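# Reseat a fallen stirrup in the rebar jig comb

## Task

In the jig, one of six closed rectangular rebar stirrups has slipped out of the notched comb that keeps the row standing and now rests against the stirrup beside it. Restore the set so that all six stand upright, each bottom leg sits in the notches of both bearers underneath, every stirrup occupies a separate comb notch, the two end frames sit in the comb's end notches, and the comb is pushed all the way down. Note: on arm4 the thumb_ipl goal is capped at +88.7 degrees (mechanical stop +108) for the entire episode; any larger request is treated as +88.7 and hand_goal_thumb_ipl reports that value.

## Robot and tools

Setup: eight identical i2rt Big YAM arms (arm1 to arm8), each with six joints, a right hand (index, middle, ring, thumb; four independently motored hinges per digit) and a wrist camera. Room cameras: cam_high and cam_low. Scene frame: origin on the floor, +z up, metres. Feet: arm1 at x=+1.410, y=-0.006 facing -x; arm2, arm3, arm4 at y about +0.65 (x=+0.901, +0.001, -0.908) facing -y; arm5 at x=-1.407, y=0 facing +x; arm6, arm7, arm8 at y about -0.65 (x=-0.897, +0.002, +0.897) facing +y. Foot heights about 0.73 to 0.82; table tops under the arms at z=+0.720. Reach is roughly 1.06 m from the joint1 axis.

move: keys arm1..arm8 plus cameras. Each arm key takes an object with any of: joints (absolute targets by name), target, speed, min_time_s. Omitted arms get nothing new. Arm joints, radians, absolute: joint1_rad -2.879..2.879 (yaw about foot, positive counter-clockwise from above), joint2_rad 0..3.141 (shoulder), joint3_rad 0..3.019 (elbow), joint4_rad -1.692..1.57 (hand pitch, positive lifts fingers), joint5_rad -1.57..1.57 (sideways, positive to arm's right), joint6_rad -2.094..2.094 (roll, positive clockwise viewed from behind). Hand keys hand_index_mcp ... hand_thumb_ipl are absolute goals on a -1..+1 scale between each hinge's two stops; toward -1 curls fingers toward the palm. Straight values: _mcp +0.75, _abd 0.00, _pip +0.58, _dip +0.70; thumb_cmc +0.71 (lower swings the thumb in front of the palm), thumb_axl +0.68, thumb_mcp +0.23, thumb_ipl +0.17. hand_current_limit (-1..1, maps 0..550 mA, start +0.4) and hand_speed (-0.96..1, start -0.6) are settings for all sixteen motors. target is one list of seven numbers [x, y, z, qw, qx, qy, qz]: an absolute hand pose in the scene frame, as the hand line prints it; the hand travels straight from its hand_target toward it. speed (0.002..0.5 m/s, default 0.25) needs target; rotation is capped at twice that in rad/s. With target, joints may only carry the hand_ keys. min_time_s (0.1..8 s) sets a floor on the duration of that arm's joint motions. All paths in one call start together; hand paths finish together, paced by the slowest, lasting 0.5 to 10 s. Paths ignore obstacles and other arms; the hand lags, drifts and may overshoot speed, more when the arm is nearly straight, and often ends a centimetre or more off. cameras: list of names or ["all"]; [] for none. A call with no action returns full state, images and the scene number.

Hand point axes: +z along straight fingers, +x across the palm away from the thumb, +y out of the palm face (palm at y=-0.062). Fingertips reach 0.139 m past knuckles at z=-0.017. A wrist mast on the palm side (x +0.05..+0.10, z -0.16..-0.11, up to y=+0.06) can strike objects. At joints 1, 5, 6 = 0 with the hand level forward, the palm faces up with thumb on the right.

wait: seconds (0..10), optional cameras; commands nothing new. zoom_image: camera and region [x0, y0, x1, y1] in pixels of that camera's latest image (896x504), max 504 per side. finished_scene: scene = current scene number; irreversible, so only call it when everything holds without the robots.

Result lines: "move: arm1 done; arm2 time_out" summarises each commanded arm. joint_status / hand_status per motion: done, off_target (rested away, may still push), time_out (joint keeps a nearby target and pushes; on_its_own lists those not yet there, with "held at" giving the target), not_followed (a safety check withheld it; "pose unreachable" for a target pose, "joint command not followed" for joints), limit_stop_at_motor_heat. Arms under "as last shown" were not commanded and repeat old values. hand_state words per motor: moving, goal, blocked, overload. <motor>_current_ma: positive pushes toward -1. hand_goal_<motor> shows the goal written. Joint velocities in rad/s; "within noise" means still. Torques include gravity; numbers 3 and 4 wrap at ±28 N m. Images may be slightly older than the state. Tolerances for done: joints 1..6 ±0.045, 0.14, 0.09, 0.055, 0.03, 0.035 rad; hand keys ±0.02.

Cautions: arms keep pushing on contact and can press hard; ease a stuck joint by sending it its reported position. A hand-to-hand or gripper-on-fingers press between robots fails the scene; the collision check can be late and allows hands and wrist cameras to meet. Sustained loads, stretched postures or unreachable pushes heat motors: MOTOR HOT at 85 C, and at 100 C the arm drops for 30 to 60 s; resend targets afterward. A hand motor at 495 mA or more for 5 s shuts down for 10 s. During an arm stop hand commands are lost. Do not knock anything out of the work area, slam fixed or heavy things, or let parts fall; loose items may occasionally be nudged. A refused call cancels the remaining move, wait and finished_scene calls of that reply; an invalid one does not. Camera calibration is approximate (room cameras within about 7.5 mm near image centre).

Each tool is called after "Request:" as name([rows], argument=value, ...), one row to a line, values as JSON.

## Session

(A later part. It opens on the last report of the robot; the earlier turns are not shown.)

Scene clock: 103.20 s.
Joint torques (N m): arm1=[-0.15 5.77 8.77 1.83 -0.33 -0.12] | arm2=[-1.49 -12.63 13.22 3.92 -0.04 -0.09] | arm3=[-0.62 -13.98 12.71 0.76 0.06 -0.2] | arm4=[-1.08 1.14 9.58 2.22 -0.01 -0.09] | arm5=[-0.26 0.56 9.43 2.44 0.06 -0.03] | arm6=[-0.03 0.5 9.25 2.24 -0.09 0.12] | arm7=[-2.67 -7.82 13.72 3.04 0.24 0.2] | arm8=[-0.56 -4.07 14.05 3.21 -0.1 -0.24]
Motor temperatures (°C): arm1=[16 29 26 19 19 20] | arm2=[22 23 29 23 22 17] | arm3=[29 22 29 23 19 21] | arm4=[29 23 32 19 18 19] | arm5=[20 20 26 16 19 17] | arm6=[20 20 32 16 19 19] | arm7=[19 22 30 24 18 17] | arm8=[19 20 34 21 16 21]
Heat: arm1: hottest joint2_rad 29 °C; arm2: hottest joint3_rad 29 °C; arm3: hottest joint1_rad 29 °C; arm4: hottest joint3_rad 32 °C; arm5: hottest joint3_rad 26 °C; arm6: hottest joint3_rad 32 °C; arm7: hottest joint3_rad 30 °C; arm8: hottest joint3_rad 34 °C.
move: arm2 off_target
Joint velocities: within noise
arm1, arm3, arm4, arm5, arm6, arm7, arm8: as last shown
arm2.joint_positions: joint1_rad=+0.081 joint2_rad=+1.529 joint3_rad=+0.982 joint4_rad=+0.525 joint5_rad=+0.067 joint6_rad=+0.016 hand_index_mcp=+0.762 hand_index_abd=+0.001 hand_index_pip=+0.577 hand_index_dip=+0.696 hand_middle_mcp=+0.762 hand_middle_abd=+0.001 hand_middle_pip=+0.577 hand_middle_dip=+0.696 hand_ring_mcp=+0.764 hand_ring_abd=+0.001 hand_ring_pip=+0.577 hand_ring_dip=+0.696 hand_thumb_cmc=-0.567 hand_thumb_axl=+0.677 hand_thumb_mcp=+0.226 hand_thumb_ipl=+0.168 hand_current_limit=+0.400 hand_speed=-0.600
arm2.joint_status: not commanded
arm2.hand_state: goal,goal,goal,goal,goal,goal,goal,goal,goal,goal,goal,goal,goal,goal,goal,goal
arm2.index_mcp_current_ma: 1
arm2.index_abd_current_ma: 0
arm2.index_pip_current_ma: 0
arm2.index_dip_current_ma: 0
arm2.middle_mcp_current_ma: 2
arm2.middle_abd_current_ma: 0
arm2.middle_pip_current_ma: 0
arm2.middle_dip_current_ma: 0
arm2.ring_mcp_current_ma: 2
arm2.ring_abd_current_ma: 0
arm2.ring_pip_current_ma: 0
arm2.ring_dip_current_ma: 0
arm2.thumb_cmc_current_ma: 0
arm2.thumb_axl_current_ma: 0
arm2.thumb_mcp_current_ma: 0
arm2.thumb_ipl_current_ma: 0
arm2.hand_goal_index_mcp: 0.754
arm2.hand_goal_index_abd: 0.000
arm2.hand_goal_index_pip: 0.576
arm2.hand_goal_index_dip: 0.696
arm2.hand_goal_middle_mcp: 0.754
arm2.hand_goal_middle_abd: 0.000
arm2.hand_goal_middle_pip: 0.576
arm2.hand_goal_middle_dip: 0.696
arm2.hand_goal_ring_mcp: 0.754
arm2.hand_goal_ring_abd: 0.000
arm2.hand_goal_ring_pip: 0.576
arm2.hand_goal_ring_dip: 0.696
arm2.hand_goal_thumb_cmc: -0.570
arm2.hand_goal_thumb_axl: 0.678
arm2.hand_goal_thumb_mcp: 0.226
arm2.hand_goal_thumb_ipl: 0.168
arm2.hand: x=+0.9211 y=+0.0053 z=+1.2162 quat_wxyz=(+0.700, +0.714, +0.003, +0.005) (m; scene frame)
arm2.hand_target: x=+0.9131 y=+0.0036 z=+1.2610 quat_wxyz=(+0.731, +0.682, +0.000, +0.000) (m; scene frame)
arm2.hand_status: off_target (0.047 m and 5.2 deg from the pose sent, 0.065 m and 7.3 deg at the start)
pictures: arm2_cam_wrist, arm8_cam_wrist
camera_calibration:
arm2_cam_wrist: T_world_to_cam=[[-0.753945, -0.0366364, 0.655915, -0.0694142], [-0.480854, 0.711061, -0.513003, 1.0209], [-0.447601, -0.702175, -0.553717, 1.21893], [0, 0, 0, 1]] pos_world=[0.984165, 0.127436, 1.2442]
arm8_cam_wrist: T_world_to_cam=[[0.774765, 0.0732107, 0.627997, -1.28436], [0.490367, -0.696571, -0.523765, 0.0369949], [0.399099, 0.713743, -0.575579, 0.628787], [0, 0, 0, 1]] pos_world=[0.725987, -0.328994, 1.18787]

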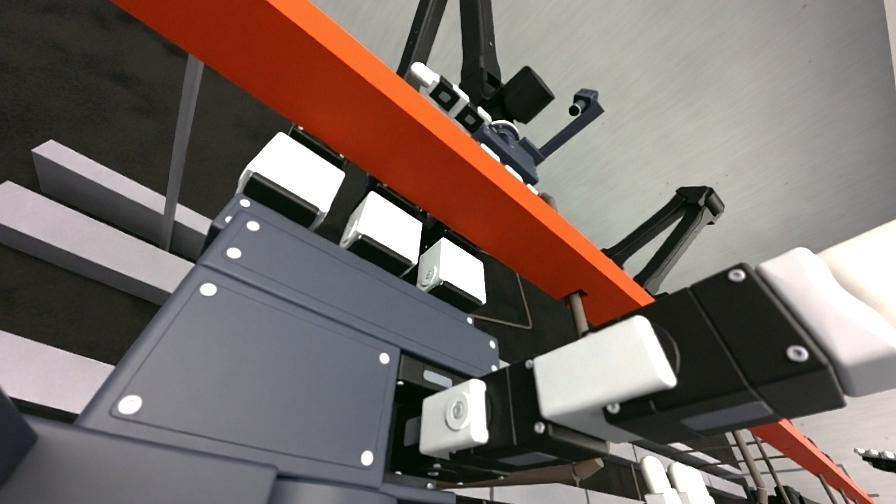

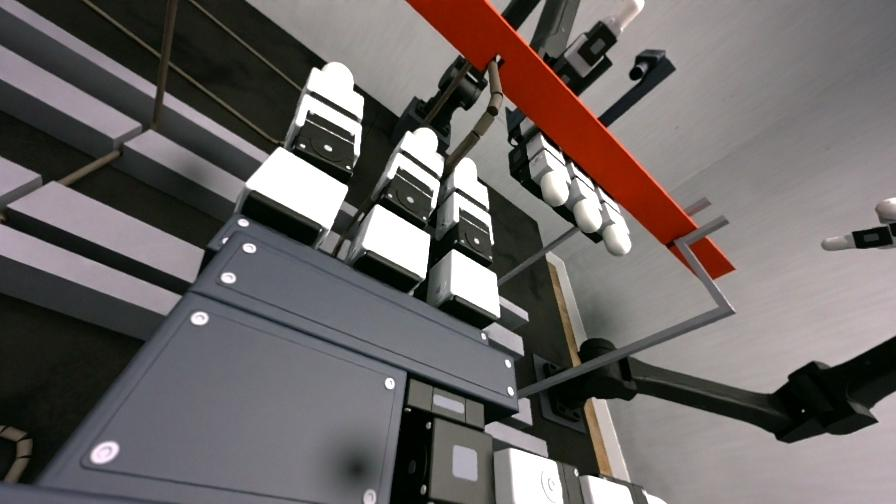

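Request:
move(arm2={"target": [0.911, 0.000, 1.285, 0.7314, 0.6820, 0, 0], "speed": 0.04}, cameras=["arm2_cam_wrist", "arm8_cam_wrist"])

Request:
zoom_image(camera="arm8_cam_wrist", region=[480, 80, 780, 330])

Request:
zoom_image(camera="arm2_cam_wrist", region=[380, 170, 700, 400])

Scene clock: 104.90 s.
Joint torques (N m): arm1=[0.67 5.77 8.75 1.87 -0.3 -0.12] | arm2=[-1.61 -14.1 14.6 3.25 0.03 -0.03] | arm3=[-0.62 -13.98 12.7 0.76 0.06 -0.21] | arm4=[-0.15 1.38 9.85 2.11 0.03 -0.12] | arm5=[-0.32 0.56 9.43 2.44 0.06 -0.03] | arm6=[-0.03 0.5 9.26 2.25 -0.09 0.12] | arm7=[-2.43 -8 13.79 3 0.25 0.23] | arm8=[-0.56 -4.13 14.05 3.19 -0.09 -0.23]
Motor temperatures (°C): arm1=[16 29 26 19 19 20] | arm2=[22 23 30 23 22 17] | arm3=[29 22 29 23 19 21] | arm4=[29 23 32 19 18 19] | arm5=[20 20 26 16 19 17] | arm6=[20 20 32 16 19 19] | arm7=[19 22 30 24 18 17] | arm8=[19 20 34 21 16 21]
Heat: arm1: hottest joint2_rad 29 °C; arm2: hottest joint3_rad 30 °C; arm3: hottest joint1_rad 29 °C; arm4: hottest joint3_rad 32 °C; arm5: hottest joint3_rad 26 °C; arm6: hottest joint3_rad 32 °C; arm7: hottest joint3_rad 30 °C; arm8: hottest joint3_rad 34 °C.
move: arm2 off_target
Joint velocities: within noise
arm1, arm3, arm4, arm5, arm6, arm7: as last shown
arm2.joint_positions: joint1_rad=+0.079 joint2_rad=+1.517 joint3_rad=+0.993 joint4_rad=+0.482 joint5_rad=+0.061 joint6_rad=+0.010 hand_index_mcp=+0.762 hand_index_abd=+0.001 hand_index_pip=+0.577 hand_index_dip=+0.696 hand_middle_mcp=+0.763 hand_middle_abd=+0.001 hand_middle_pip=+0.577 hand_middle_dip=+0.696 hand_ring_mcp=+0.768 hand_ring_abd=+0.001 hand_ring_pip=+0.577 hand_ring_dip=+0.696 hand_thumb_cmc=-0.567 hand_thumb_axl=+0.677 hand_thumb_mcp=+0.226 hand_thumb_ipl=+0.168 hand_current_limit=+0.400 hand_speed=-0.600
arm2.joint_status: not commanded
arm2.hand_state: goal,goal,goal,goal,goal,goal,goal,goal,goal,goal,goal,goal,goal,goal,goal,goal
arm2.index_mcp_current_ma: 1
arm2.index_abd_current_ma: 0
arm2.index_pip_current_ma: 0
arm2.index_dip_current_ma: 0
arm2.middle_mcp_current_ma: 2
arm2.middle_abd_current_ma: 0
arm2.middle_pip_current_ma: 0
arm2.middle_dip_current_ma: 0
arm2.ring_mcp_current_ma: 5
arm2.ring_abd_current_ma: 0
arm2.ring_pip_current_ma: 0
arm2.ring_dip_current_ma: 0
arm2.thumb_cmc_current_ma: 0
arm2.thumb_axl_current_ma: 0
arm2.thumb_mcp_current_ma: 0
arm2.thumb_ipl_current_ma: 0
arm2.hand_goal_index_mcp: 0.754
arm2.hand_goal_index_abd: 0.000
arm2.hand_goal_index_pip: 0.576
arm2.hand_goal_index_dip: 0.696
arm2.hand_goal_middle_mcp: 0.754
arm2.hand_goal_middle_abd: 0.000
arm2.hand_goal_middle_pip: 0.576
arm2.hand_goal_middle_dip: 0.696
arm2.hand_goal_ring_mcp: 0.754
arm2.hand_goal_ring_abd: 0.000
arm2.hand_goal_ring_pip: 0.576
arm2.hand_goal_ring_dip: 0.696
arm2.hand_goal_thumb_cmc: -0.570
arm2.hand_goal_thumb_axl: 0.678
arm2.hand_goal_thumb_mcp: 0.226
arm2.hand_goal_thumb_ipl: 0.168
arm2.hand: x=+0.9213 y=+0.0037 z=+1.2187 quat_wxyz=(+0.693, +0.721, +0.007, +0.004) (m; scene frame)
arm2.hand_target: x=+0.9111 y=+0.0062 z=+1.2834 quat_wxyz=(+0.731, +0.682, +0.000, +0.000) (m; scene frame)
arm2.hand_status: off_target (0.067 m and 6.4 deg from the pose sent, 0.070 m and 5.2 deg at the start)
arm8.joint_positions: joint1_rad=+0.433 joint2_rad=+0.957 joint3_rad=+0.597 joint4_rad=+0.357 joint5_rad=+0.442 joint6_rad=-0.013 hand_index_mcp=+0.763 hand_index_abd=-0.027 hand_index_pip=+0.577 hand_index_dip=+0.696 hand_middle_mcp=+0.762 hand_middle_abd=+0.059 hand_middle_pip=+0.577 hand_middle_dip=+0.696 hand_ring_mcp=+0.761 hand_ring_abd=-0.197 hand_ring_pip=+0.577 hand_ring_dip=+0.696 hand_thumb_cmc=+0.721 hand_thumb_axl=+0.677 hand_thumb_mcp=+0.225 hand_thumb_ipl=+0.168 hand_current_limit=+0.400 hand_speed=-0.600
arm8.joint_status: not commanded
arm8.hand_state: goal,blocked,goal,goal,goal,blocked,goal,goal,goal,goal,goal,goal,goal,goal,goal,goal
arm8.index_mcp_current_ma: 45
arm8.index_abd_current_ma: 203
arm8.index_pip_current_ma: 4
arm8.index_dip_current_ma: 0
arm8.middle_mcp_current_ma: 42
arm8.middle_abd_current_ma: -178
arm8.middle_pip_current_ma: 4
arm8.middle_dip_current_ma: 0
arm8.ring_mcp_current_ma: 38
arm8.ring_abd_current_ma: 14
arm8.ring_pip_current_ma: 4
arm8.ring_dip_current_ma: 0
arm8.thumb_cmc_current_ma: 33
arm8.thumb_axl_current_ma: -4
arm8.thumb_mcp_current_ma: -4
arm8.thumb_ipl_current_ma: -2
arm8.hand_goal_index_mcp: 0.754
arm8.hand_goal_index_abd: -0.074
arm8.hand_goal_index_pip: 0.576
arm8.hand_goal_index_dip: 0.696
arm8.hand_goal_middle_mcp: 0.754
arm8.hand_goal_middle_abd: 0.100
arm8.hand_goal_middle_pip: 0.576
arm8.hand_goal_middle_dip: 0.696
arm8.hand_goal_ring_mcp: 0.754
arm8.hand_goal_ring_abd: -0.200
arm8.hand_goal_ring_pip: 0.576
arm8.hand_goal_ring_dip: 0.696
arm8.hand_goal_thumb_cmc: 0.714
arm8.hand_goal_thumb_axl: 0.678
arm8.hand_goal_thumb_mcp: 0.226
arm8.hand_goal_thumb_ipl: 0.168
arm8.hand: x=+0.7883 y=-0.2079 z=+1.1632 quat_wxyz=(+0.004, -0.010, +0.706, +0.708) (m; scene frame)
arm8.hand_target: x=+0.7895 y=-0.2024 z=+1.1960 quat_wxyz=(+0.000, +0.000, +0.685, +0.728) (m; scene frame)
arm8.hand_status: not commanded
pictures: arm2_cam_wrist, arm8_cam_wrist
camera_calibration:
arm2_cam_wrist: T_world_to_cam=[[-0.748794, -0.0531884, 0.660665, -0.0815021], [-0.48708, 0.720169, -0.494075, 1.00614], [-0.449511, -0.691757, -0.565165, 1.23498], [0, 0, 0, 1]] pos_world=[0.98418, 0.125383, 1.24892]
arm8_cam_wrist: T_world_to_cam=[[0.774765, 0.0732107, 0.627997, -1.28436], [0.490367, -0.696571, -0.523765, 0.0369949], [0.399099, 0.713743, -0.575579, 0.628787], [0, 0, 0, 1]] pos_world=[0.725987, -0.328994, 1.18787]

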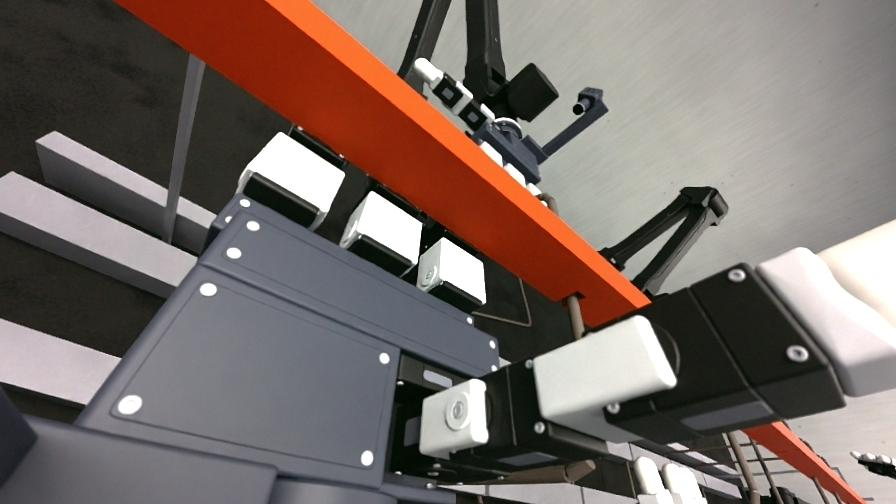

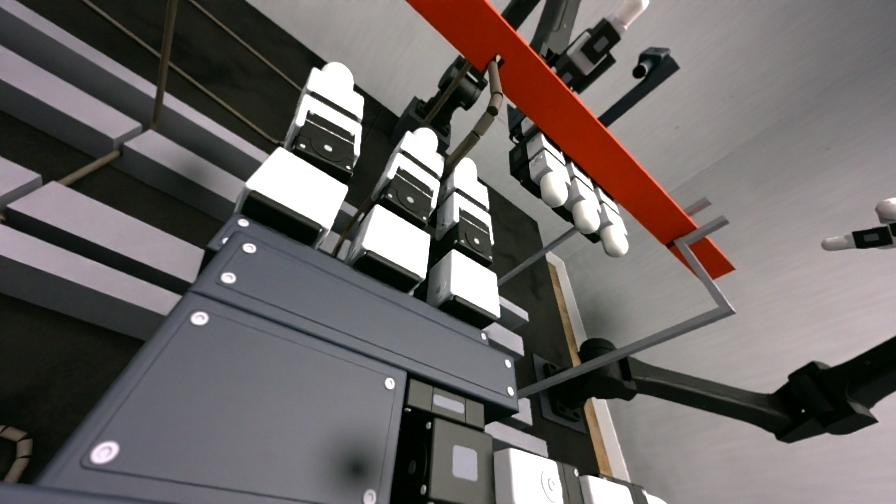

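Scaled by 1.680.

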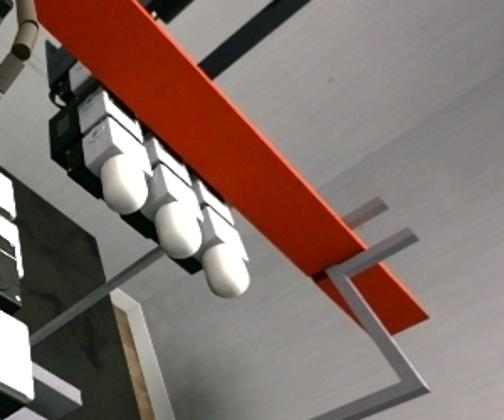

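Scaled by 1.575.

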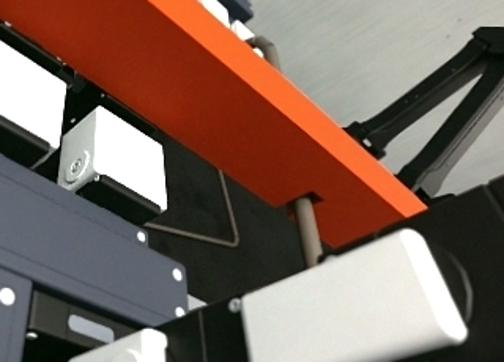

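Request:
move(arm2={"target": [0.911, 0.000, 1.316, 0.7314, 0.6820, 0, 0], "speed": 0.04}, cameras=["arm8_cam_wrist"])

Request:
zoom_image(camera="arm8_cam_wrist", region=[480, 80, 780, 330])

Scene clock: 107.50 s.
Joint torques (N m): arm1=[0.73 6.12 8.75 1.52 -0.34 -0.14] | arm2=[-1.55 -15.03 16.39 3.75 0.03 -0.03] | arm3=[-0.62 -13.92 12.71 0.77 0.06 -0.21] | arm4=[-0.56 1.73 9.63 2.13 -0.08 -0.09] | arm5=[-0.32 0.56 9.43 2.44 0.06 -0.03] | arm6=[0.03 0.44 9.25 2.24 -0.09 0.12] | arm7=[-2.61 -7.88 13.75 3 0.25 0.22] | arm8=[-0.62 -4.13 14.02 3.15 -0.09 -0.23]
Motor temperatures (°C): arm1=[16 29 26 19 19 20] | arm2=[22 24 30 23 22 17] | arm3=[29 22 29 23 19 21] | arm4=[29 23 33 19 18 19] | arm5=[20 20 26 16 19 17] | arm6=[20 20 32 16 19 19] | arm7=[19 22 30 24 18 17] | arm8=[19 20 34 21 16 21]
Heat: arm1: hottest joint2_rad 29 °C; arm2: hottest joint3_rad 30 °C; arm3: hottest joint1_rad 29 °C; arm4: hottest joint3_rad 33 °C; arm5: hottest joint3_rad 26 °C; arm6: hottest joint3_rad 32 °C; arm7: hottest joint3_rad 30 °C; arm8: hottest joint3_rad 34 °C.
move: arm2 off_target
Joint velocities: within noise
arm1, arm3, arm4, arm5, arm6, arm7, arm8: as last shown
arm2.joint_positions: joint1_rad=+0.079 joint2_rad=+1.491 joint3_rad=+1.009 joint4_rad=+0.390 joint5_rad=+0.061 joint6_rad=+0.010 hand_index_mcp=+0.767 hand_index_abd=+0.001 hand_index_pip=+0.577 hand_index_dip=+0.696 hand_middle_mcp=+0.768 hand_middle_abd=+0.001 hand_middle_pip=+0.577 hand_middle_dip=+0.696 hand_ring_mcp=+0.769 hand_ring_abd=+0.001 hand_ring_pip=+0.577 hand_ring_dip=+0.696 hand_thumb_cmc=-0.567 hand_thumb_axl=+0.677 hand_thumb_mcp=+0.226 hand_thumb_ipl=+0.168 hand_current_limit=+0.400 hand_speed=-0.600
arm2.joint_status: not commanded
arm2.hand_state: goal,goal,goal,goal,goal,goal,goal,goal,goal,goal,goal,goal,goal,goal,goal,goal
arm2.index_mcp_current_ma: 4
arm2.index_abd_current_ma: 0
arm2.index_pip_current_ma: 0
arm2.index_dip_current_ma: 0
arm2.middle_mcp_current_ma: 4
arm2.middle_abd_current_ma: 0
arm2.middle_pip_current_ma: 0
arm2.middle_dip_current_ma: 0
arm2.ring_mcp_current_ma: 5
arm2.ring_abd_current_ma: 0
arm2.ring_pip_current_ma: 0
arm2.ring_dip_current_ma: 0
arm2.thumb_cmc_current_ma: 0
arm2.thumb_axl_current_ma: 0
arm2.thumb_mcp_current_ma: 0
arm2.thumb_ipl_current_ma: 0
arm2.hand_goal_index_mcp: 0.754
arm2.hand_goal_index_abd: 0.000
arm2.hand_goal_index_pip: 0.576
arm2.hand_goal_index_dip: 0.696
arm2.hand_goal_middle_mcp: 0.754
arm2.hand_goal_middle_abd: 0.000
arm2.hand_goal_middle_pip: 0.576
arm2.hand_goal_middle_dip: 0.696
arm2.hand_goal_ring_mcp: 0.754
arm2.hand_goal_ring_abd: 0.000
arm2.hand_goal_ring_pip: 0.576
arm2.hand_goal_ring_dip: 0.696
arm2.hand_goal_thumb_cmc: -0.570
arm2.hand_goal_thumb_axl: 0.678
arm2.hand_goal_thumb_mcp: 0.226
arm2.hand_goal_thumb_ipl: 0.168
arm2.hand: x=+0.9212 y=+0.0025 z=+1.2213 quat_wxyz=(+0.674, +0.738, +0.008, +0.002) (m; scene frame)
arm2.hand_target: x=+0.9111 y=+0.0111 z=+1.3129 quat_wxyz=(+0.732, +0.682, +0.000, -0.001) (m; scene frame)
arm2.hand_status: off_target (0.095 m and 9.2 deg from the pose sent, 0.098 m and 6.4 deg at the start)
pictures: arm8_cam_wrist
camera_calibration:
arm8_cam_wrist: T_world_to_cam=[[0.774765, 0.0732107, 0.627997, -1.28436], [0.490367, -0.696571, -0.523765, 0.0369949], [0.399099, 0.713743, -0.575579, 0.628787], [0, 0, 0, 1]] pos_world=[0.725987, -0.328994, 1.18787]

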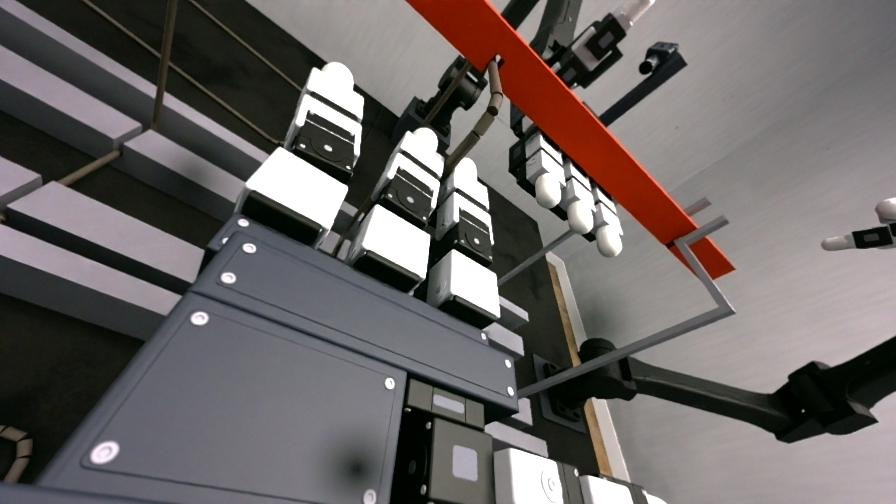

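Scaled by 1.680.

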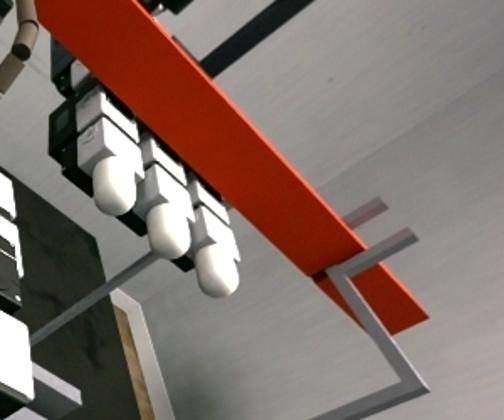

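Request:
move(arm2={"target": [0.911, 0.000, 1.325, 0.7934, 0.6087, 0, 0], "speed": 0.04}, cameras=["arm8_cam_wrist"])

Request:
zoom_image(camera="arm8_cam_wrist", region=[480, 80, 780, 330])

Scene clock: 111.83 s.
Joint torques (N m): arm1=[1.08 6.12 8.64 1.65 -0.32 -0.15] | arm2=[-1.61 -14.1 16.29 5.74 -0.02 -0.07] | arm3=[-0.62 -13.98 12.71 0.77 0.06 -0.2] | arm4=[-0.79 2.37 9.62 2.26 -0.03 -0.08] | arm5=[-0.38 0.56 9.43 2.44 0.06 -0.03] | arm6=[-0.03 0.5 9.24 2.25 -0.09 0.12] | arm7=[-2.43 -7.88 13.78 3.04 0.25 0.2] | arm8=[-0.5 -4.13 14.08 3.18 -0.06 -0.22]
Motor temperatures (°C): arm1=[16 29 26 19 19 20] | arm2=[22 24 31 23 22 17] | arm3=[29 22 29 23 19 20] | arm4=[29 23 33 19 18 19] | arm5=[20 20 26 16 19 17] | arm6=[20 20 32 16 19 19] | arm7=[19 22 31 24 18 17] | arm8=[19 20 34 21 16 21]
Heat: arm1: hottest joint2_rad 29 °C; arm2: hottest joint3_rad 31 °C; arm3: hottest joint1_rad 29 °C; arm4: hottest joint3_rad 33 °C; arm5: hottest joint3_rad 26 °C; arm6: hottest joint3_rad 32 °C; arm7: hottest joint3_rad 31 °C; arm8: hottest joint3_rad 34 °C.
move: arm2 off_target
Joint velocities: within noise
arm1, arm4, arm5, arm6, arm7, arm8: as last shown
arm2.joint_positions: joint1_rad=+0.077 joint2_rad=+1.561 joint3_rad=+1.009 joint4_rad=+0.626 joint5_rad=+0.060 joint6_rad=+0.003 hand_index_mcp=+0.772 hand_index_abd=+0.001 hand_index_pip=+0.577 hand_index_dip=+0.696 hand_middle_mcp=+0.772 hand_middle_abd=+0.001 hand_middle_pip=+0.577 hand_middle_dip=+0.696 hand_ring_mcp=+0.773 hand_ring_abd=+0.001 hand_ring_pip=+0.577 hand_ring_dip=+0.696 hand_thumb_cmc=-0.567 hand_thumb_axl=+0.677 hand_thumb_mcp=+0.226 hand_thumb_ipl=+0.168 hand_current_limit=+0.400 hand_speed=-0.600
arm2.joint_status: not commanded
arm2.hand_state: goal,goal,goal,goal,goal,goal,goal,goal,goal,goal,goal,goal,goal,goal,goal,goal
arm2.index_mcp_current_ma: 7
arm2.index_abd_current_ma: 0
arm2.index_pip_current_ma: 0
arm2.index_dip_current_ma: 0
arm2.middle_mcp_current_ma: 8
arm2.middle_abd_current_ma: 0
arm2.middle_pip_current_ma: 0
arm2.middle_dip_current_ma: 0
arm2.ring_mcp_current_ma: 8
arm2.ring_abd_current_ma: 0
arm2.ring_pip_current_ma: 0
arm2.ring_dip_current_ma: 0
arm2.thumb_cmc_current_ma: 0
arm2.thumb_axl_current_ma: 0
arm2.thumb_mcp_current_ma: 0
arm2.thumb_ipl_current_ma: 0
arm2.hand_goal_index_mcp: 0.754
arm2.hand_goal_index_abd: 0.000
arm2.hand_goal_index_pip: 0.576
arm2.hand_goal_index_dip: 0.696
arm2.hand_goal_middle_mcp: 0.754
arm2.hand_goal_middle_abd: 0.000
arm2.hand_goal_middle_pip: 0.576
arm2.hand_goal_middle_dip: 0.696
arm2.hand_goal_ring_mcp: 0.754
arm2.hand_goal_ring_abd: 0.000
arm2.hand_goal_ring_pip: 0.576
arm2.hand_goal_ring_dip: 0.696
arm2.hand_goal_thumb_cmc: -0.570
arm2.hand_goal_thumb_axl: 0.678
arm2.hand_goal_thumb_mcp: 0.226
arm2.hand_goal_thumb_ipl: 0.168
arm2.hand: x=+0.9212 y=+0.0027 z=+1.2358 quat_wxyz=(+0.733, +0.680, +0.007, +0.004) (m; scene frame)
arm2.hand_target: x=+0.9112 y=+0.0115 z=+1.3209 quat_wxyz=(+0.793, +0.609, +0.000, -0.001) (m; scene frame)
arm2.hand_status: off_target (0.090 m and 10.7 deg from the pose sent, 0.104 m and 20.2 deg at the start)
arm3.joint_positions: joint1_rad=+1.087 joint2_rad=+1.867 joint3_rad=+1.362 joint4_rad=+0.482 joint5_rad=+1.040 joint6_rad=+0.018 hand_index_mcp=+0.763 hand_index_abd=-0.056 hand_index_pip=+0.577 hand_index_dip=+0.696 hand_middle_mcp=+0.763 hand_middle_abd=+0.052 hand_middle_pip=+0.577 hand_middle_dip=+0.696 hand_ring_mcp=+0.762 hand_ring_abd=-0.197 hand_ring_pip=+0.577 hand_ring_dip=+0.696 hand_thumb_cmc=+0.722 hand_thumb_axl=+0.677 hand_thumb_mcp=+0.226 hand_thumb_ipl=+0.168 hand_current_limit=+0.400 hand_speed=-0.600
arm3.joint_status: not commanded
arm3.hand_state: goal,blocked,goal,goal,goal,blocked,goal,goal,goal,goal,goal,goal,goal,goal,goal,goal
arm3.index_mcp_current_ma: 22
arm3.index_abd_current_ma: 117
arm3.index_pip_current_ma: 1
arm3.index_dip_current_ma: 0
arm3.middle_mcp_current_ma: 21
arm3.middle_abd_current_ma: -131
arm3.middle_pip_current_ma: 1
arm3.middle_dip_current_ma: 0
arm3.ring_mcp_current_ma: 18
arm3.ring_abd_current_ma: 5
arm3.ring_pip_current_ma: 1
arm3.ring_dip_current_ma: 0
arm3.thumb_cmc_current_ma: 17
arm3.thumb_axl_current_ma: -1
arm3.thumb_mcp_current_ma: 0
arm3.thumb_ipl_current_ma: 0
arm3.hand_goal_index_mcp: 0.754
arm3.hand_goal_index_abd: -0.100
arm3.hand_goal_index_pip: 0.576
arm3.hand_goal_index_dip: 0.696
arm3.hand_goal_middle_mcp: 0.754
arm3.hand_goal_middle_abd: 0.100
arm3.hand_goal_middle_pip: 0.576
arm3.hand_goal_middle_dip: 0.696
arm3.hand_goal_ring_mcp: 0.754
arm3.hand_goal_ring_abd: -0.200
arm3.hand_goal_ring_pip: 0.576
arm3.hand_goal_ring_dip: 0.696
arm3.hand_goal_thumb_cmc: 0.714
arm3.hand_goal_thumb_axl: 0.678
arm3.hand_goal_thumb_mcp: 0.226
arm3.hand_goal_thumb_ipl: 0.168
arm3.hand: x=+0.5038 y=+0.1880 z=+1.1698 quat_wxyz=(+0.708, +0.707, +0.002, +0.009) (m; scene frame)
arm3.hand_target: x=+0.5097 y=+0.1747 z=+1.1676 quat_wxyz=(+0.707, +0.707, +0.000, +0.000) (m; scene frame)
arm3.hand_status: not commanded
arm8.joint_positions: joint1_rad=+0.433 joint2_rad=+0.957 joint3_rad=+0.597 joint4_rad=+0.357 joint5_rad=+0.441 joint6_rad=-0.013 hand_index_mcp=+0.763 hand_index_abd=-0.027 hand_index_pip=+0.577 hand_index_dip=+0.696 hand_middle_mcp=+0.762 hand_middle_abd=+0.059 hand_middle_pip=+0.577 hand_middle_dip=+0.696 hand_ring_mcp=+0.761 hand_ring_abd=-0.197 hand_ring_pip=+0.577 hand_ring_dip=+0.696 hand_thumb_cmc=+0.721 hand_thumb_axl=+0.677 hand_thumb_mcp=+0.225 hand_thumb_ipl=+0.168 hand_current_limit=+0.400 hand_speed=-0.600
arm8.middle_mcp_current_ma: 43
arm8.hand: x=+0.7881 y=-0.2079 z=+1.1632 quat_wxyz=(+0.004, -0.010, +0.706, +0.708) (m; scene frame)
arm8.hand_target: x=+0.7895 y=-0.2023 z=+1.1960 quat_wxyz=(+0.000, +0.000, +0.685, +0.728) (m; scene frame)
pictures: arm8_cam_wrist
camera_calibration:
arm8_cam_wrist: T_world_to_cam=[[0.77467, 0.0740924, 0.62801, -1.28394], [0.491148, -0.696048, -0.523727, 0.0366012], [0.398321, 0.714162, -0.575598, 0.629552], [0, 0, 0, 1]] pos_world=[0.725891, -0.328995, 1.18787]

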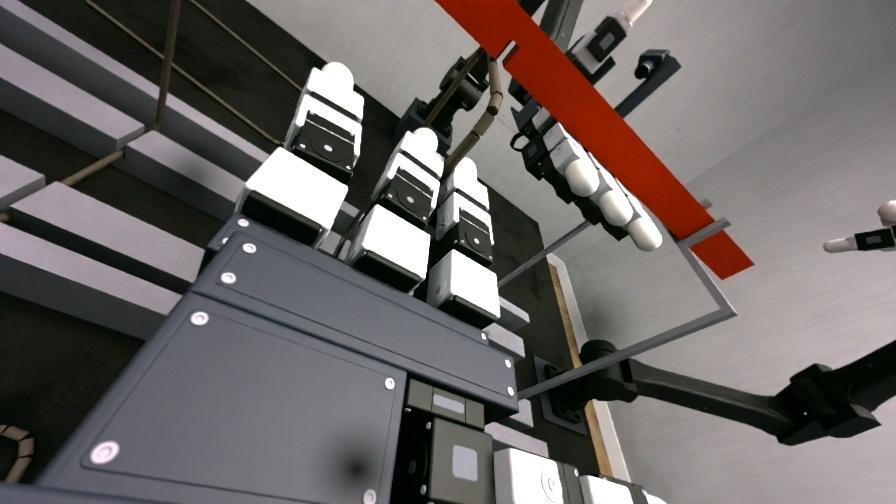

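Scaled by 1.680.

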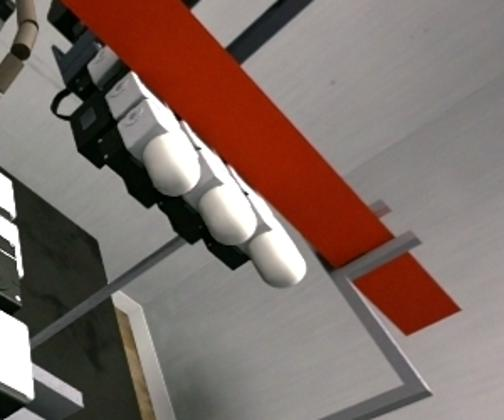

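Request:
move(arm2={"target": [0.911, 0.000, 1.34, 0.7934, 0.6087, 0, 0], "speed": 0.02}, cameras=["arm8_cam_wrist", "arm3_cam_wrist", "arm7_cam_wrist"])

Request:
zoom_image(camera="arm8_cam_wrist", region=[400, 0, 760, 300])

Request:
zoom_image(camera="arm3_cam_wrist", region=[360, 0, 760, 340])

Request:
zoom_image(camera="arm7_cam_wrist", region=[440, 0, 740, 300])

Scene clock: 114.60 s.
Joint torques (N m): arm1=[0.32 5.66 8.79 1.84 -0.31 -0.14] | arm2=[-1.49 -14.92 17.02 4.55 0.01 -0.07] | arm3=[-0.62 -13.98 12.71 0.77 0.06 -0.2] | arm4=[-1.03 1.67 9.62 2.17 0 -0.05] | arm5=[-0.38 0.56 9.43 2.44 0.06 -0.03] | arm6=[-0.03 0.44 9.25 2.24 -0.09 0.12] | arm7=[-2.55 -7.82 13.75 3.06 0.24 0.21] | arm8=[-0.5 -4.01 14.05 3.19 -0.04 -0.23]
Motor temperatures (°C): arm1=[16 29 26 19 19 20] | arm2=[22 24 31 23 22 17] | arm3=[29 22 29 23 19 20] | arm4=[29 23 33 19 18 19] | arm5=[20 20 26 16 19 17] | arm6=[20 20 32 16 19 19] | arm7=[19 22 31 24 18 17] | arm8=[19 20 35 21 16 21]
Heat: arm1: hottest joint2_rad 29 °C; arm2: hottest joint3_rad 31 °C; arm3: hottest joint1_rad 29 °C; arm4: hottest joint3_rad 33 °C; arm5: hottest joint3_rad 26 °C; arm6: hottest joint3_rad 32 °C; arm7: hottest joint3_rad 31 °C; arm8: hottest joint3_rad 35 °C.
move: arm2 off_target
Joint velocities: within noise
arm1, arm3, arm4, arm5, arm6, arm7, arm8: as last shown
arm2.joint_positions: joint1_rad=+0.077 joint2_rad=+1.561 joint3_rad=+1.009 joint4_rad=+0.627 joint5_rad=+0.060 joint6_rad=+0.003 hand_index_mcp=+0.773 hand_index_abd=+0.001 hand_index_pip=+0.577 hand_index_dip=+0.696 hand_middle_mcp=+0.773 hand_middle_abd=+0.001 hand_middle_pip=+0.577 hand_middle_dip=+0.696 hand_ring_mcp=+0.773 hand_ring_abd=+0.001 hand_ring_pip=+0.577 hand_ring_dip=+0.696 hand_thumb_cmc=-0.567 hand_thumb_axl=+0.677 hand_thumb_mcp=+0.226 hand_thumb_ipl=+0.168 hand_current_limit=+0.400 hand_speed=-0.600
arm2.joint_status: not commanded
arm2.hand_state: goal,goal,goal,goal,goal,goal,goal,goal,goal,goal,goal,goal,goal,goal,goal,goal
arm2.index_mcp_current_ma: 8
arm2.index_abd_current_ma: 0
arm2.index_pip_current_ma: 0
arm2.index_dip_current_ma: 0
arm2.middle_mcp_current_ma: 8
arm2.middle_abd_current_ma: 0
arm2.middle_pip_current_ma: 0
arm2.middle_dip_current_ma: 0
arm2.ring_mcp_current_ma: 8
arm2.ring_abd_current_ma: 0
arm2.ring_pip_current_ma: 0
arm2.ring_dip_current_ma: 0
arm2.thumb_cmc_current_ma: 0
arm2.thumb_axl_current_ma: 0
arm2.thumb_mcp_current_ma: 0
arm2.thumb_ipl_current_ma: 0
arm2.hand_goal_index_mcp: 0.754
arm2.hand_goal_index_abd: 0.000
arm2.hand_goal_index_pip: 0.576
arm2.hand_goal_index_dip: 0.696
arm2.hand_goal_middle_mcp: 0.754
arm2.hand_goal_middle_abd: 0.000
arm2.hand_goal_middle_pip: 0.576
arm2.hand_goal_middle_dip: 0.696
arm2.hand_goal_ring_mcp: 0.754
arm2.hand_goal_ring_abd: 0.000
arm2.hand_goal_ring_pip: 0.576
arm2.hand_goal_ring_dip: 0.696
arm2.hand_goal_thumb_cmc: -0.570
arm2.hand_goal_thumb_axl: 0.678
arm2.hand_goal_thumb_mcp: 0.226
arm2.hand_goal_thumb_ipl: 0.168
arm2.hand: x=+0.9212 y=+0.0028 z=+1.2361 quat_wxyz=(+0.734, +0.679, +0.007, +0.004) (m; scene frame)
arm2.hand_target: x=+0.9116 y=+0.0137 z=+1.3309 quat_wxyz=(+0.793, +0.609, +0.000, -0.001) (m; scene frame)
arm2.hand_status: off_target (0.104 m and 10.6 deg from the pose sent, 0.105 m and 10.7 deg at the start; pose on its path clipped on 9 of 34 steps)
pictures: arm3_cam_wrist, arm7_cam_wrist, arm8_cam_wrist
camera_calibration:
arm3_cam_wrist: T_world_to_cam=[[-0.774987, 0.0433222, 0.63049, -0.329367], [-0.426482, 0.700379, -0.572348, 0.704583], [-0.466378, -0.712455, -0.524309, 1.1153], [0, 0, 0, 1]] pos_world=[0.565388, 0.315395, 1.19569]
arm7_cam_wrist: T_world_to_cam=[[0.459878, 0.0437606, 0.886903, -0.915422], [0.606941, -0.744548, -0.277976, 0.0726681], [0.648177, 0.666133, -0.368962, 0.612589], [0, 0, 0, 1]] pos_world=[-0.0201891, -0.313902, 1.05811]
arm8_cam_wrist: T_world_to_cam=[[0.77467, 0.0740924, 0.62801, -1.28394], [0.491148, -0.696048, -0.523727, 0.0366012], [0.398321, 0.714162, -0.575598, 0.629552], [0, 0, 0, 1]] pos_world=[0.725891, -0.328995, 1.18787]

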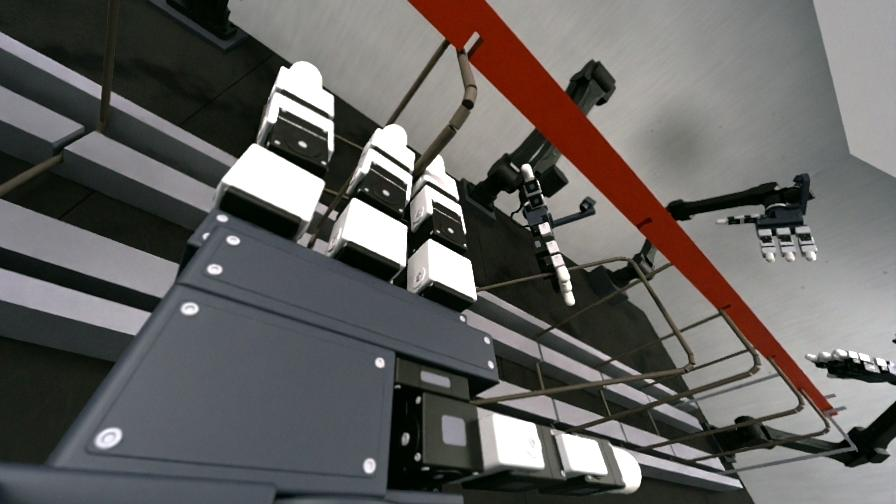

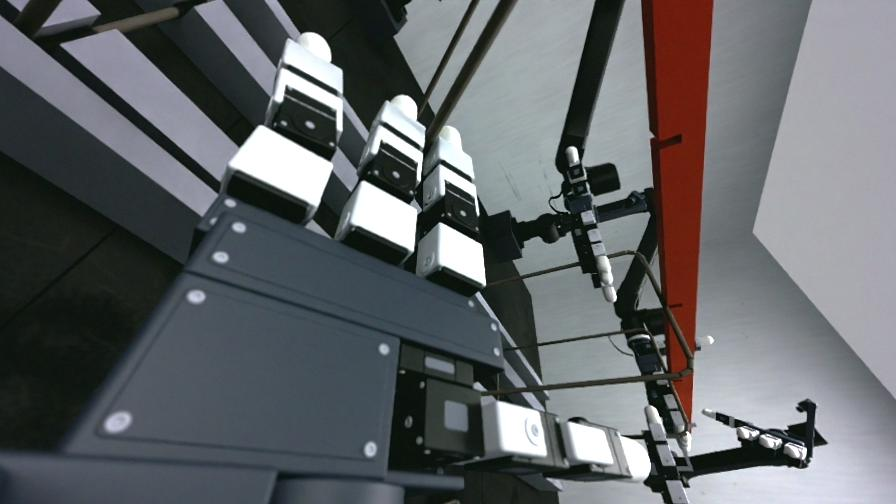

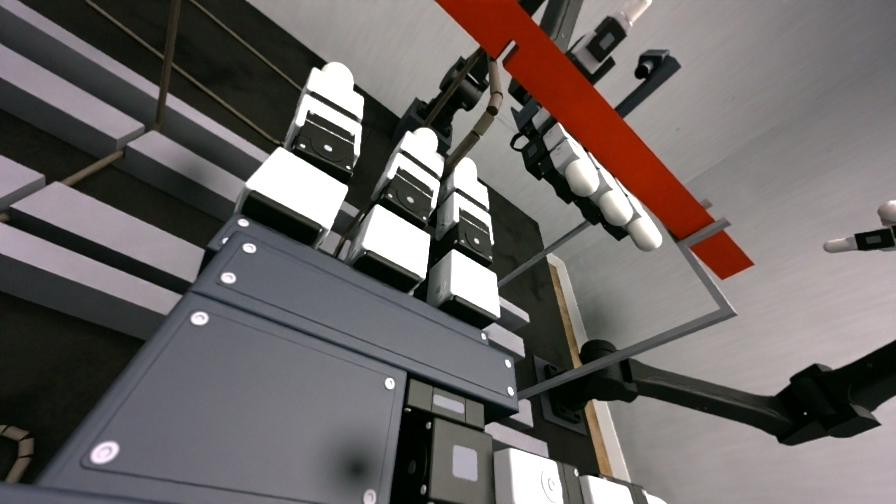

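Scaled by 1.400.

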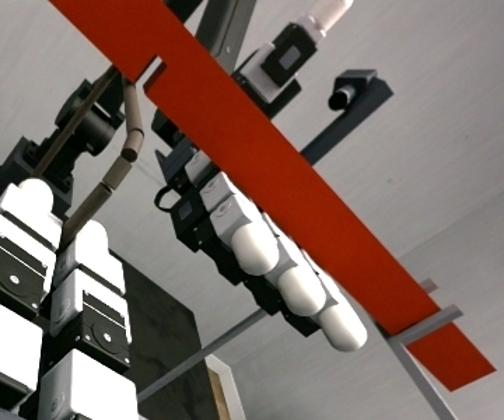

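Scaled by 1.260.

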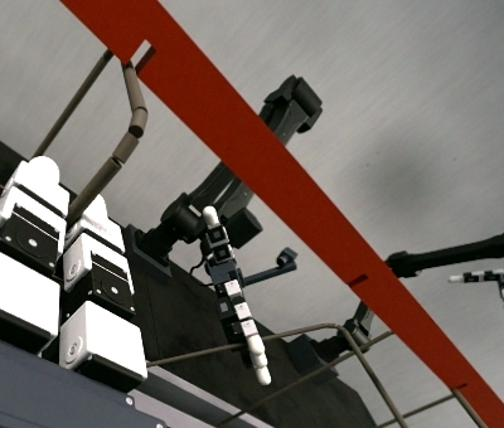

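Scaled by 1.680.

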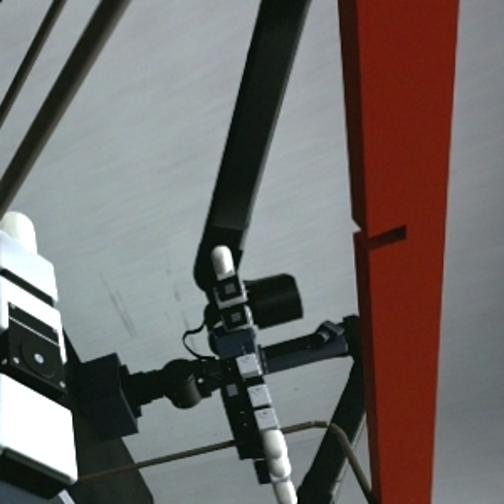

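Request:
move(arm2={"joints": {"joint2_rad": 1.486, "joint3_rad": 1.115, "joint4_rad": 0.66}, "min_time_s": 1.5}, cameras=["arm8_cam_wrist"])

Request:
zoom_image(camera="arm8_cam_wrist", region=[400, 0, 760, 300])

Scene clock: 123.67 s.
Joint torques (N m): arm1=[0.62 5.95 8.84 1.65 -0.32 -0.14] | arm2=[-1.55 -17.08 16.62 4.4 0.03 -0.08] | arm3=[-0.62 -13.98 12.71 0.77 0.06 -0.2] | arm4=[-0.67 2.14 9.89 2.14 -0.05 -0.1] | arm5=[-0.32 0.56 9.43 2.44 0.06 -0.03] | arm6=[0.03 0.44 9.26 2.25 -0.09 0.12] | arm7=[-2.43 -7.82 13.78 2.95 0.24 0.2] | arm8=[-0.38 -4.13 14.04 3.18 -0.05 -0.22]
Motor temperatures (°C): arm1=[16 29 26 19 19 20] | arm2=[22 24 33 23 22 17] | arm3=[29 22 29 23 19 20] | arm4=[29 22 33 19 18 19] | arm5=[20 20 27 16 19 17] | arm6=[20 20 32 16 19 19] | arm7=[19 22 31 24 18 17] | arm8=[19 20 35 21 16 20]
Heat: arm1: hottest joint2_rad 29 °C; arm2: hottest joint3_rad 33 °C; arm3: hottest joint1_rad 29 °C; arm4: hottest joint3_rad 33 °C; arm5: hottest joint3_rad 27 °C; arm6: hottest joint3_rad 32 °C; arm7: hottest joint3_rad 31 °C; arm8: hottest joint3_rad 35 °C.
move: arm2 time_out
Joint velocities: within noise
arm1, arm3, arm7, arm8: as last shown
arm2.joint_positions: joint1_rad=+0.077 joint2_rad=+1.553 joint3_rad=+1.009 joint4_rad=+0.627 joint5_rad=+0.059 joint6_rad=+0.003 hand_index_mcp=+0.775 hand_index_abd=+0.001 hand_index_pip=+0.577 hand_index_dip=+0.696 hand_middle_mcp=+0.775 hand_middle_abd=+0.001 hand_middle_pip=+0.577 hand_middle_dip=+0.696 hand_ring_mcp=+0.775 hand_ring_abd=+0.001 hand_ring_pip=+0.577 hand_ring_dip=+0.696 hand_thumb_cmc=-0.567 hand_thumb_axl=+0.677 hand_thumb_mcp=+0.226 hand_thumb_ipl=+0.168 hand_current_limit=+0.400 hand_speed=-0.600
arm2.joint_status: joint3_rad time_out (moved +0.000 of +0.106); the others done
arm2.hand_state: blocked,goal,goal,goal,blocked,goal,goal,goal,blocked,goal,goal,goal,goal,goal,goal,goal
arm2.index_mcp_current_ma: 9
arm2.index_abd_current_ma: 0
arm2.index_pip_current_ma: 0
arm2.index_dip_current_ma: 0
arm2.middle_mcp_current_ma: 9
arm2.middle_abd_current_ma: 0
arm2.middle_pip_current_ma: 0
arm2.middle_dip_current_ma: 0
arm2.ring_mcp_current_ma: 9
arm2.ring_abd_current_ma: 0
arm2.ring_pip_current_ma: 0
arm2.ring_dip_current_ma: 0
arm2.thumb_cmc_current_ma: 0
arm2.thumb_axl_current_ma: 0
arm2.thumb_mcp_current_ma: 0
arm2.thumb_ipl_current_ma: 0
arm2.hand_goal_index_mcp: 0.754
arm2.hand_goal_index_abd: 0.000
arm2.hand_goal_index_pip: 0.576
arm2.hand_goal_index_dip: 0.696
arm2.hand_goal_middle_mcp: 0.754
arm2.hand_goal_middle_abd: 0.000
arm2.hand_goal_middle_pip: 0.576
arm2.hand_goal_middle_dip: 0.696
arm2.hand_goal_ring_mcp: 0.754
arm2.hand_goal_ring_abd: 0.000
arm2.hand_goal_ring_pip: 0.576
arm2.hand_goal_ring_dip: 0.696
arm2.hand_goal_thumb_cmc: -0.570
arm2.hand_goal_thumb_axl: 0.678
arm2.hand_goal_thumb_mcp: 0.226
arm2.hand_goal_thumb_ipl: 0.168
arm2.on_its_own: joint3_rad reads +1.009 and still pushes toward +1.115 since a time_out
arm2.hand: x=+0.9211 y=+0.0051 z=+1.2411 quat_wxyz=(+0.736, +0.676, +0.007, +0.004) (m; scene frame)
arm2.hand_target: x=+0.9110 y=+0.0280 z=+1.3504 quat_wxyz=(+0.802, +0.597, +0.000, +0.000) (m; scene frame)
arm2.hand_status: not commanded
arm4.joint_positions: joint1_rad=-0.137 joint2_rad=+0.623 joint3_rad=+1.403 joint4_rad=-1.257 joint5_rad=+0.038 joint6_rad=+1.030 hand_index_mcp=+0.755 hand_index_abd=+0.000 hand_index_pip=+0.577 hand_index_dip=+0.696 hand_middle_mcp=+0.755 hand_middle_abd=+0.000 hand_middle_pip=+0.577 hand_middle_dip=+0.696 hand_ring_mcp=+0.755 hand_ring_abd=+0.000 hand_ring_pip=+0.577 hand_ring_dip=+0.696 hand_thumb_cmc=+0.715 hand_thumb_axl=+0.677 hand_thumb_mcp=+0.226 hand_thumb_ipl=+0.168 hand_current_limit=+0.400 hand_speed=-0.600
arm4.joint_status: not commanded
arm4.hand_state: goal,goal,goal,goal,goal,goal,goal,goal,goal,goal,goal,goal,goal,goal,goal,goal
arm4.index_mcp_current_ma: 5
arm4.index_abd_current_ma: 1
arm4.index_pip_current_ma: 2
arm4.index_dip_current_ma: 0
arm4.middle_mcp_current_ma: 4
arm4.middle_abd_current_ma: 1
arm4.middle_pip_current_ma: 2
arm4.middle_dip_current_ma: 0
arm4.ring_mcp_current_ma: 4
arm4.ring_abd_current_ma: 1
arm4.ring_pip_current_ma: 2
arm4.ring_dip_current_ma: 0
arm4.thumb_cmc_current_ma: 4
arm4.thumb_axl_current_ma: -3
arm4.thumb_mcp_current_ma: -1
arm4.thumb_ipl_current_ma: -1
arm4.hand_goal_index_mcp: 0.754
arm4.hand_goal_index_abd: 0.000
arm4.hand_goal_index_pip: 0.576
arm4.hand_goal_index_dip: 0.696
arm4.hand_goal_middle_mcp: 0.754
arm4.hand_goal_middle_abd: 0.000
arm4.hand_goal_middle_pip: 0.576
arm4.hand_goal_middle_dip: 0.696
arm4.hand_goal_ring_mcp: 0.754
arm4.hand_goal_ring_abd: 0.000
arm4.hand_goal_ring_pip: 0.576
arm4.hand_goal_ring_dip: 0.696
arm4.hand_goal_thumb_cmc: 0.714
arm4.hand_goal_thumb_axl: 0.678
arm4.hand_goal_thumb_mcp: 0.226
arm4.hand_goal_thumb_ipl: 0.168
arm4.hand: x=-1.0436 y=+0.4113 z=+1.3944 quat_wxyz=(+0.473, +0.703, -0.490, +0.206) (m; scene frame)
arm4.hand_target: x=-1.0431 y=+0.4154 z=+1.4086 quat_wxyz=(+0.485, +0.696, -0.485, +0.212) (m; scene frame)
arm4.hand_status: not commanded
arm5.joint_positions: joint1_rad=-0.432 joint2_rad=+0.645 joint3_rad=+1.439 joint4_rad=-1.339 joint5_rad=-0.024 joint6_rad=+1.060 hand_index_mcp=+0.755 hand_index_abd=+0.000 hand_index_pip=+0.577 hand_index_dip=+0.696 hand_middle_mcp=+0.755 hand_middle_abd=+0.000 hand_middle_pip=+0.577 hand_middle_dip=+0.696 hand_ring_mcp=+0.755 hand_ring_abd=+0.000 hand_ring_pip=+0.577 hand_ring_dip=+0.696 hand_thumb_cmc=+0.715 hand_thumb_axl=+0.677 hand_thumb_mcp=+0.226 hand_thumb_ipl=+0.168 hand_current_limit=+0.400 hand_speed=-0.600
arm5.joint_status: not commanded
arm5.hand_state: goal,goal,goal,goal,goal,goal,goal,goal,goal,goal,goal,goal,goal,goal,goal,goal
arm5.index_mcp_current_ma: 2
arm5.index_abd_current_ma: 0
arm5.index_pip_current_ma: 1
arm5.index_dip_current_ma: 0
arm5.middle_mcp_current_ma: 2
arm5.middle_abd_current_ma: 0
arm5.middle_pip_current_ma: 1
arm5.middle_dip_current_ma: 0
arm5.ring_mcp_current_ma: 2
arm5.ring_abd_current_ma: 0
arm5.ring_pip_current_ma: 1
arm5.ring_dip_current_ma: 0
arm5.thumb_cmc_current_ma: 2
arm5.thumb_axl_current_ma: -1
arm5.thumb_mcp_current_ma: 0
arm5.thumb_ipl_current_ma: -1
arm5.hand_goal_index_mcp: 0.754
arm5.hand_goal_index_abd: 0.000
arm5.hand_goal_index_pip: 0.576
arm5.hand_goal_index_dip: 0.696
arm5.hand_goal_middle_mcp: 0.754
arm5.hand_goal_middle_abd: 0.000
arm5.hand_goal_middle_pip: 0.576
arm5.hand_goal_middle_dip: 0.696
arm5.hand_goal_ring_mcp: 0.754
arm5.hand_goal_ring_abd: 0.000
arm5.hand_goal_ring_pip: 0.576
arm5.hand_goal_ring_dip: 0.696
arm5.hand_goal_thumb_cmc: 0.714
arm5.hand_goal_thumb_axl: 0.678
arm5.hand_goal_thumb_mcp: 0.226
arm5.hand_goal_thumb_ipl: 0.168
arm5.hand: x=-1.2037 y=-0.1706 z=+1.3222 quat_wxyz=(+0.202, +0.869, +0.061, +0.447) (m; scene frame)
arm5.hand_target: x=-1.2070 y=-0.1693 z=+1.3377 quat_wxyz=(+0.209, +0.860, +0.061, +0.461) (m; scene frame)
arm5.hand_status: not commanded
arm6.joint_positions: joint1_rad=-0.427 joint2_rad=+0.616 joint3_rad=+1.414 joint4_rad=-1.179 joint5_rad=-0.072 joint6_rad=+1.122 hand_index_mcp=+0.754 hand_index_abd=+0.001 hand_index_pip=+0.577 hand_index_dip=+0.696 hand_middle_mcp=+0.754 hand_middle_abd=+0.001 hand_middle_pip=+0.577 hand_middle_dip=+0.696 hand_ring_mcp=+0.754 hand_ring_abd=+0.001 hand_ring_pip=+0.577 hand_ring_dip=+0.696 hand_thumb_cmc=+0.714 hand_thumb_axl=+0.677 hand_thumb_mcp=+0.226 hand_thumb_ipl=+0.168 hand_current_limit=+0.400 hand_speed=-0.600
arm6.joint_status: not commanded
arm6.hand_state: goal,goal,goal,goal,goal,goal,goal,goal,goal,goal,goal,goal,goal,goal,goal,goal
arm6.index_mcp_current_ma: 0
arm6.index_abd_current_ma: 0
arm6.index_pip_current_ma: 0
arm6.index_dip_current_ma: 0
arm6.middle_mcp_current_ma: 0
arm6.middle_abd_current_ma: 0
arm6.middle_pip_current_ma: 0
arm6.middle_dip_current_ma: 0
arm6.ring_mcp_current_ma: 0
arm6.ring_abd_current_ma: 0
arm6.ring_pip_current_ma: 0
arm6.ring_dip_current_ma: 0
arm6.thumb_cmc_current_ma: 0
arm6.thumb_axl_current_ma: 0
arm6.thumb_mcp_current_ma: 0
arm6.thumb_ipl_current_ma: 0
arm6.hand_goal_index_mcp: 0.754
arm6.hand_goal_index_abd: 0.000
arm6.hand_goal_index_pip: 0.576
arm6.hand_goal_index_dip: 0.696
arm6.hand_goal_middle_mcp: 0.754
arm6.hand_goal_middle_abd: 0.000
arm6.hand_goal_middle_pip: 0.576
arm6.hand_goal_middle_dip: 0.696
arm6.hand_goal_ring_mcp: 0.754
arm6.hand_goal_ring_abd: 0.000
arm6.hand_goal_ring_pip: 0.576
arm6.hand_goal_ring_dip: 0.696
arm6.hand_goal_thumb_cmc: 0.714
arm6.hand_goal_thumb_axl: 0.678
arm6.hand_goal_thumb_mcp: 0.226
arm6.hand_goal_thumb_ipl: 0.168
arm6.hand: x=-0.7181 y=-0.4521 z=+1.4107 quat_wxyz=(-0.228, +0.562, +0.607, +0.514) (m; scene frame)
arm6.hand_target: x=-0.7196 y=-0.4560 z=+1.4224 quat_wxyz=(-0.231, +0.557, +0.602, +0.524) (m; scene frame)
arm6.hand_status: not commanded
pictures: arm8_cam_wrist
camera_calibration:
arm8_cam_wrist: T_world_to_cam=[[0.77467, 0.0740924, 0.62801, -1.28394], [0.491148, -0.696048, -0.523727, 0.0366012], [0.398321, 0.714162, -0.575598, 0.629552], [0, 0, 0, 1]] pos_world=[0.725891, -0.328995, 1.18787]

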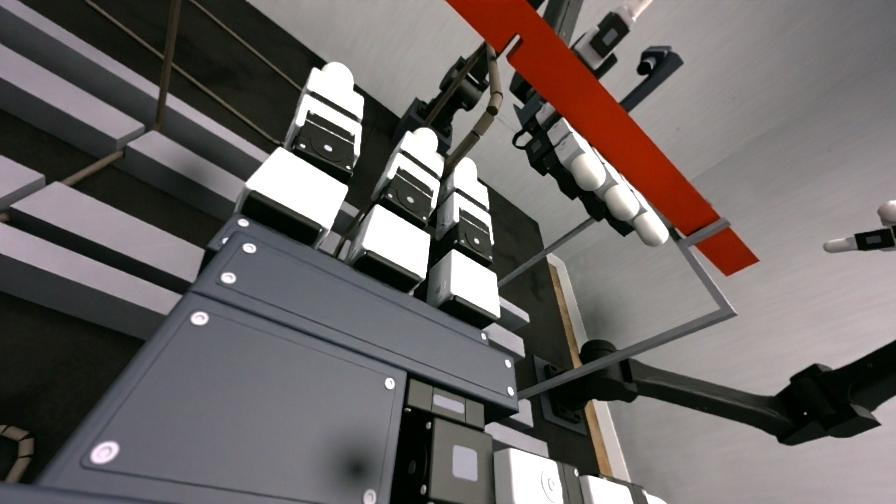

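Scaled by 1.400.

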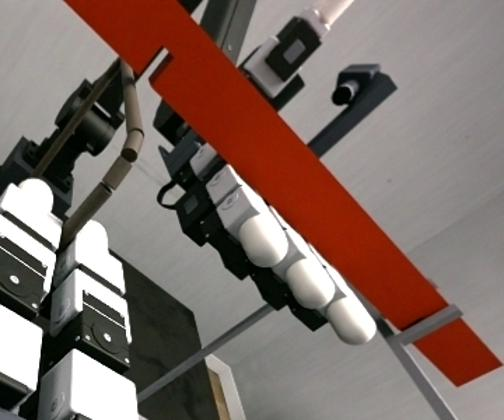

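Request:
zoom_image(camera="arm8_cam_wrist", region=[460, 0, 560, 130])

Request:
zoom_image(camera="arm8_cam_wrist", region=[660, 180, 780, 320])

Scaled by 3.877.

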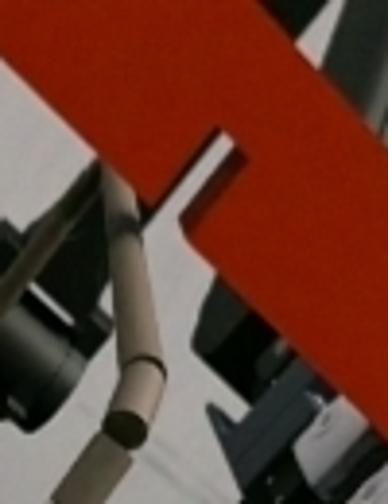

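Scaled by 3.600.

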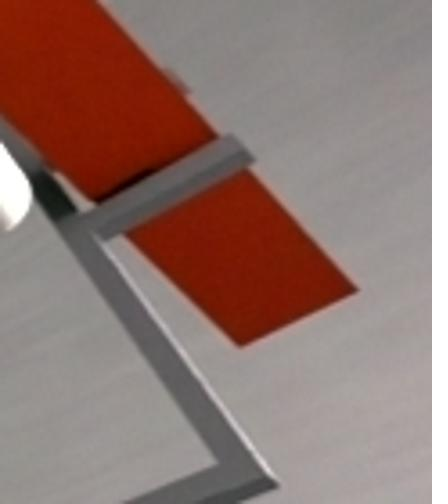

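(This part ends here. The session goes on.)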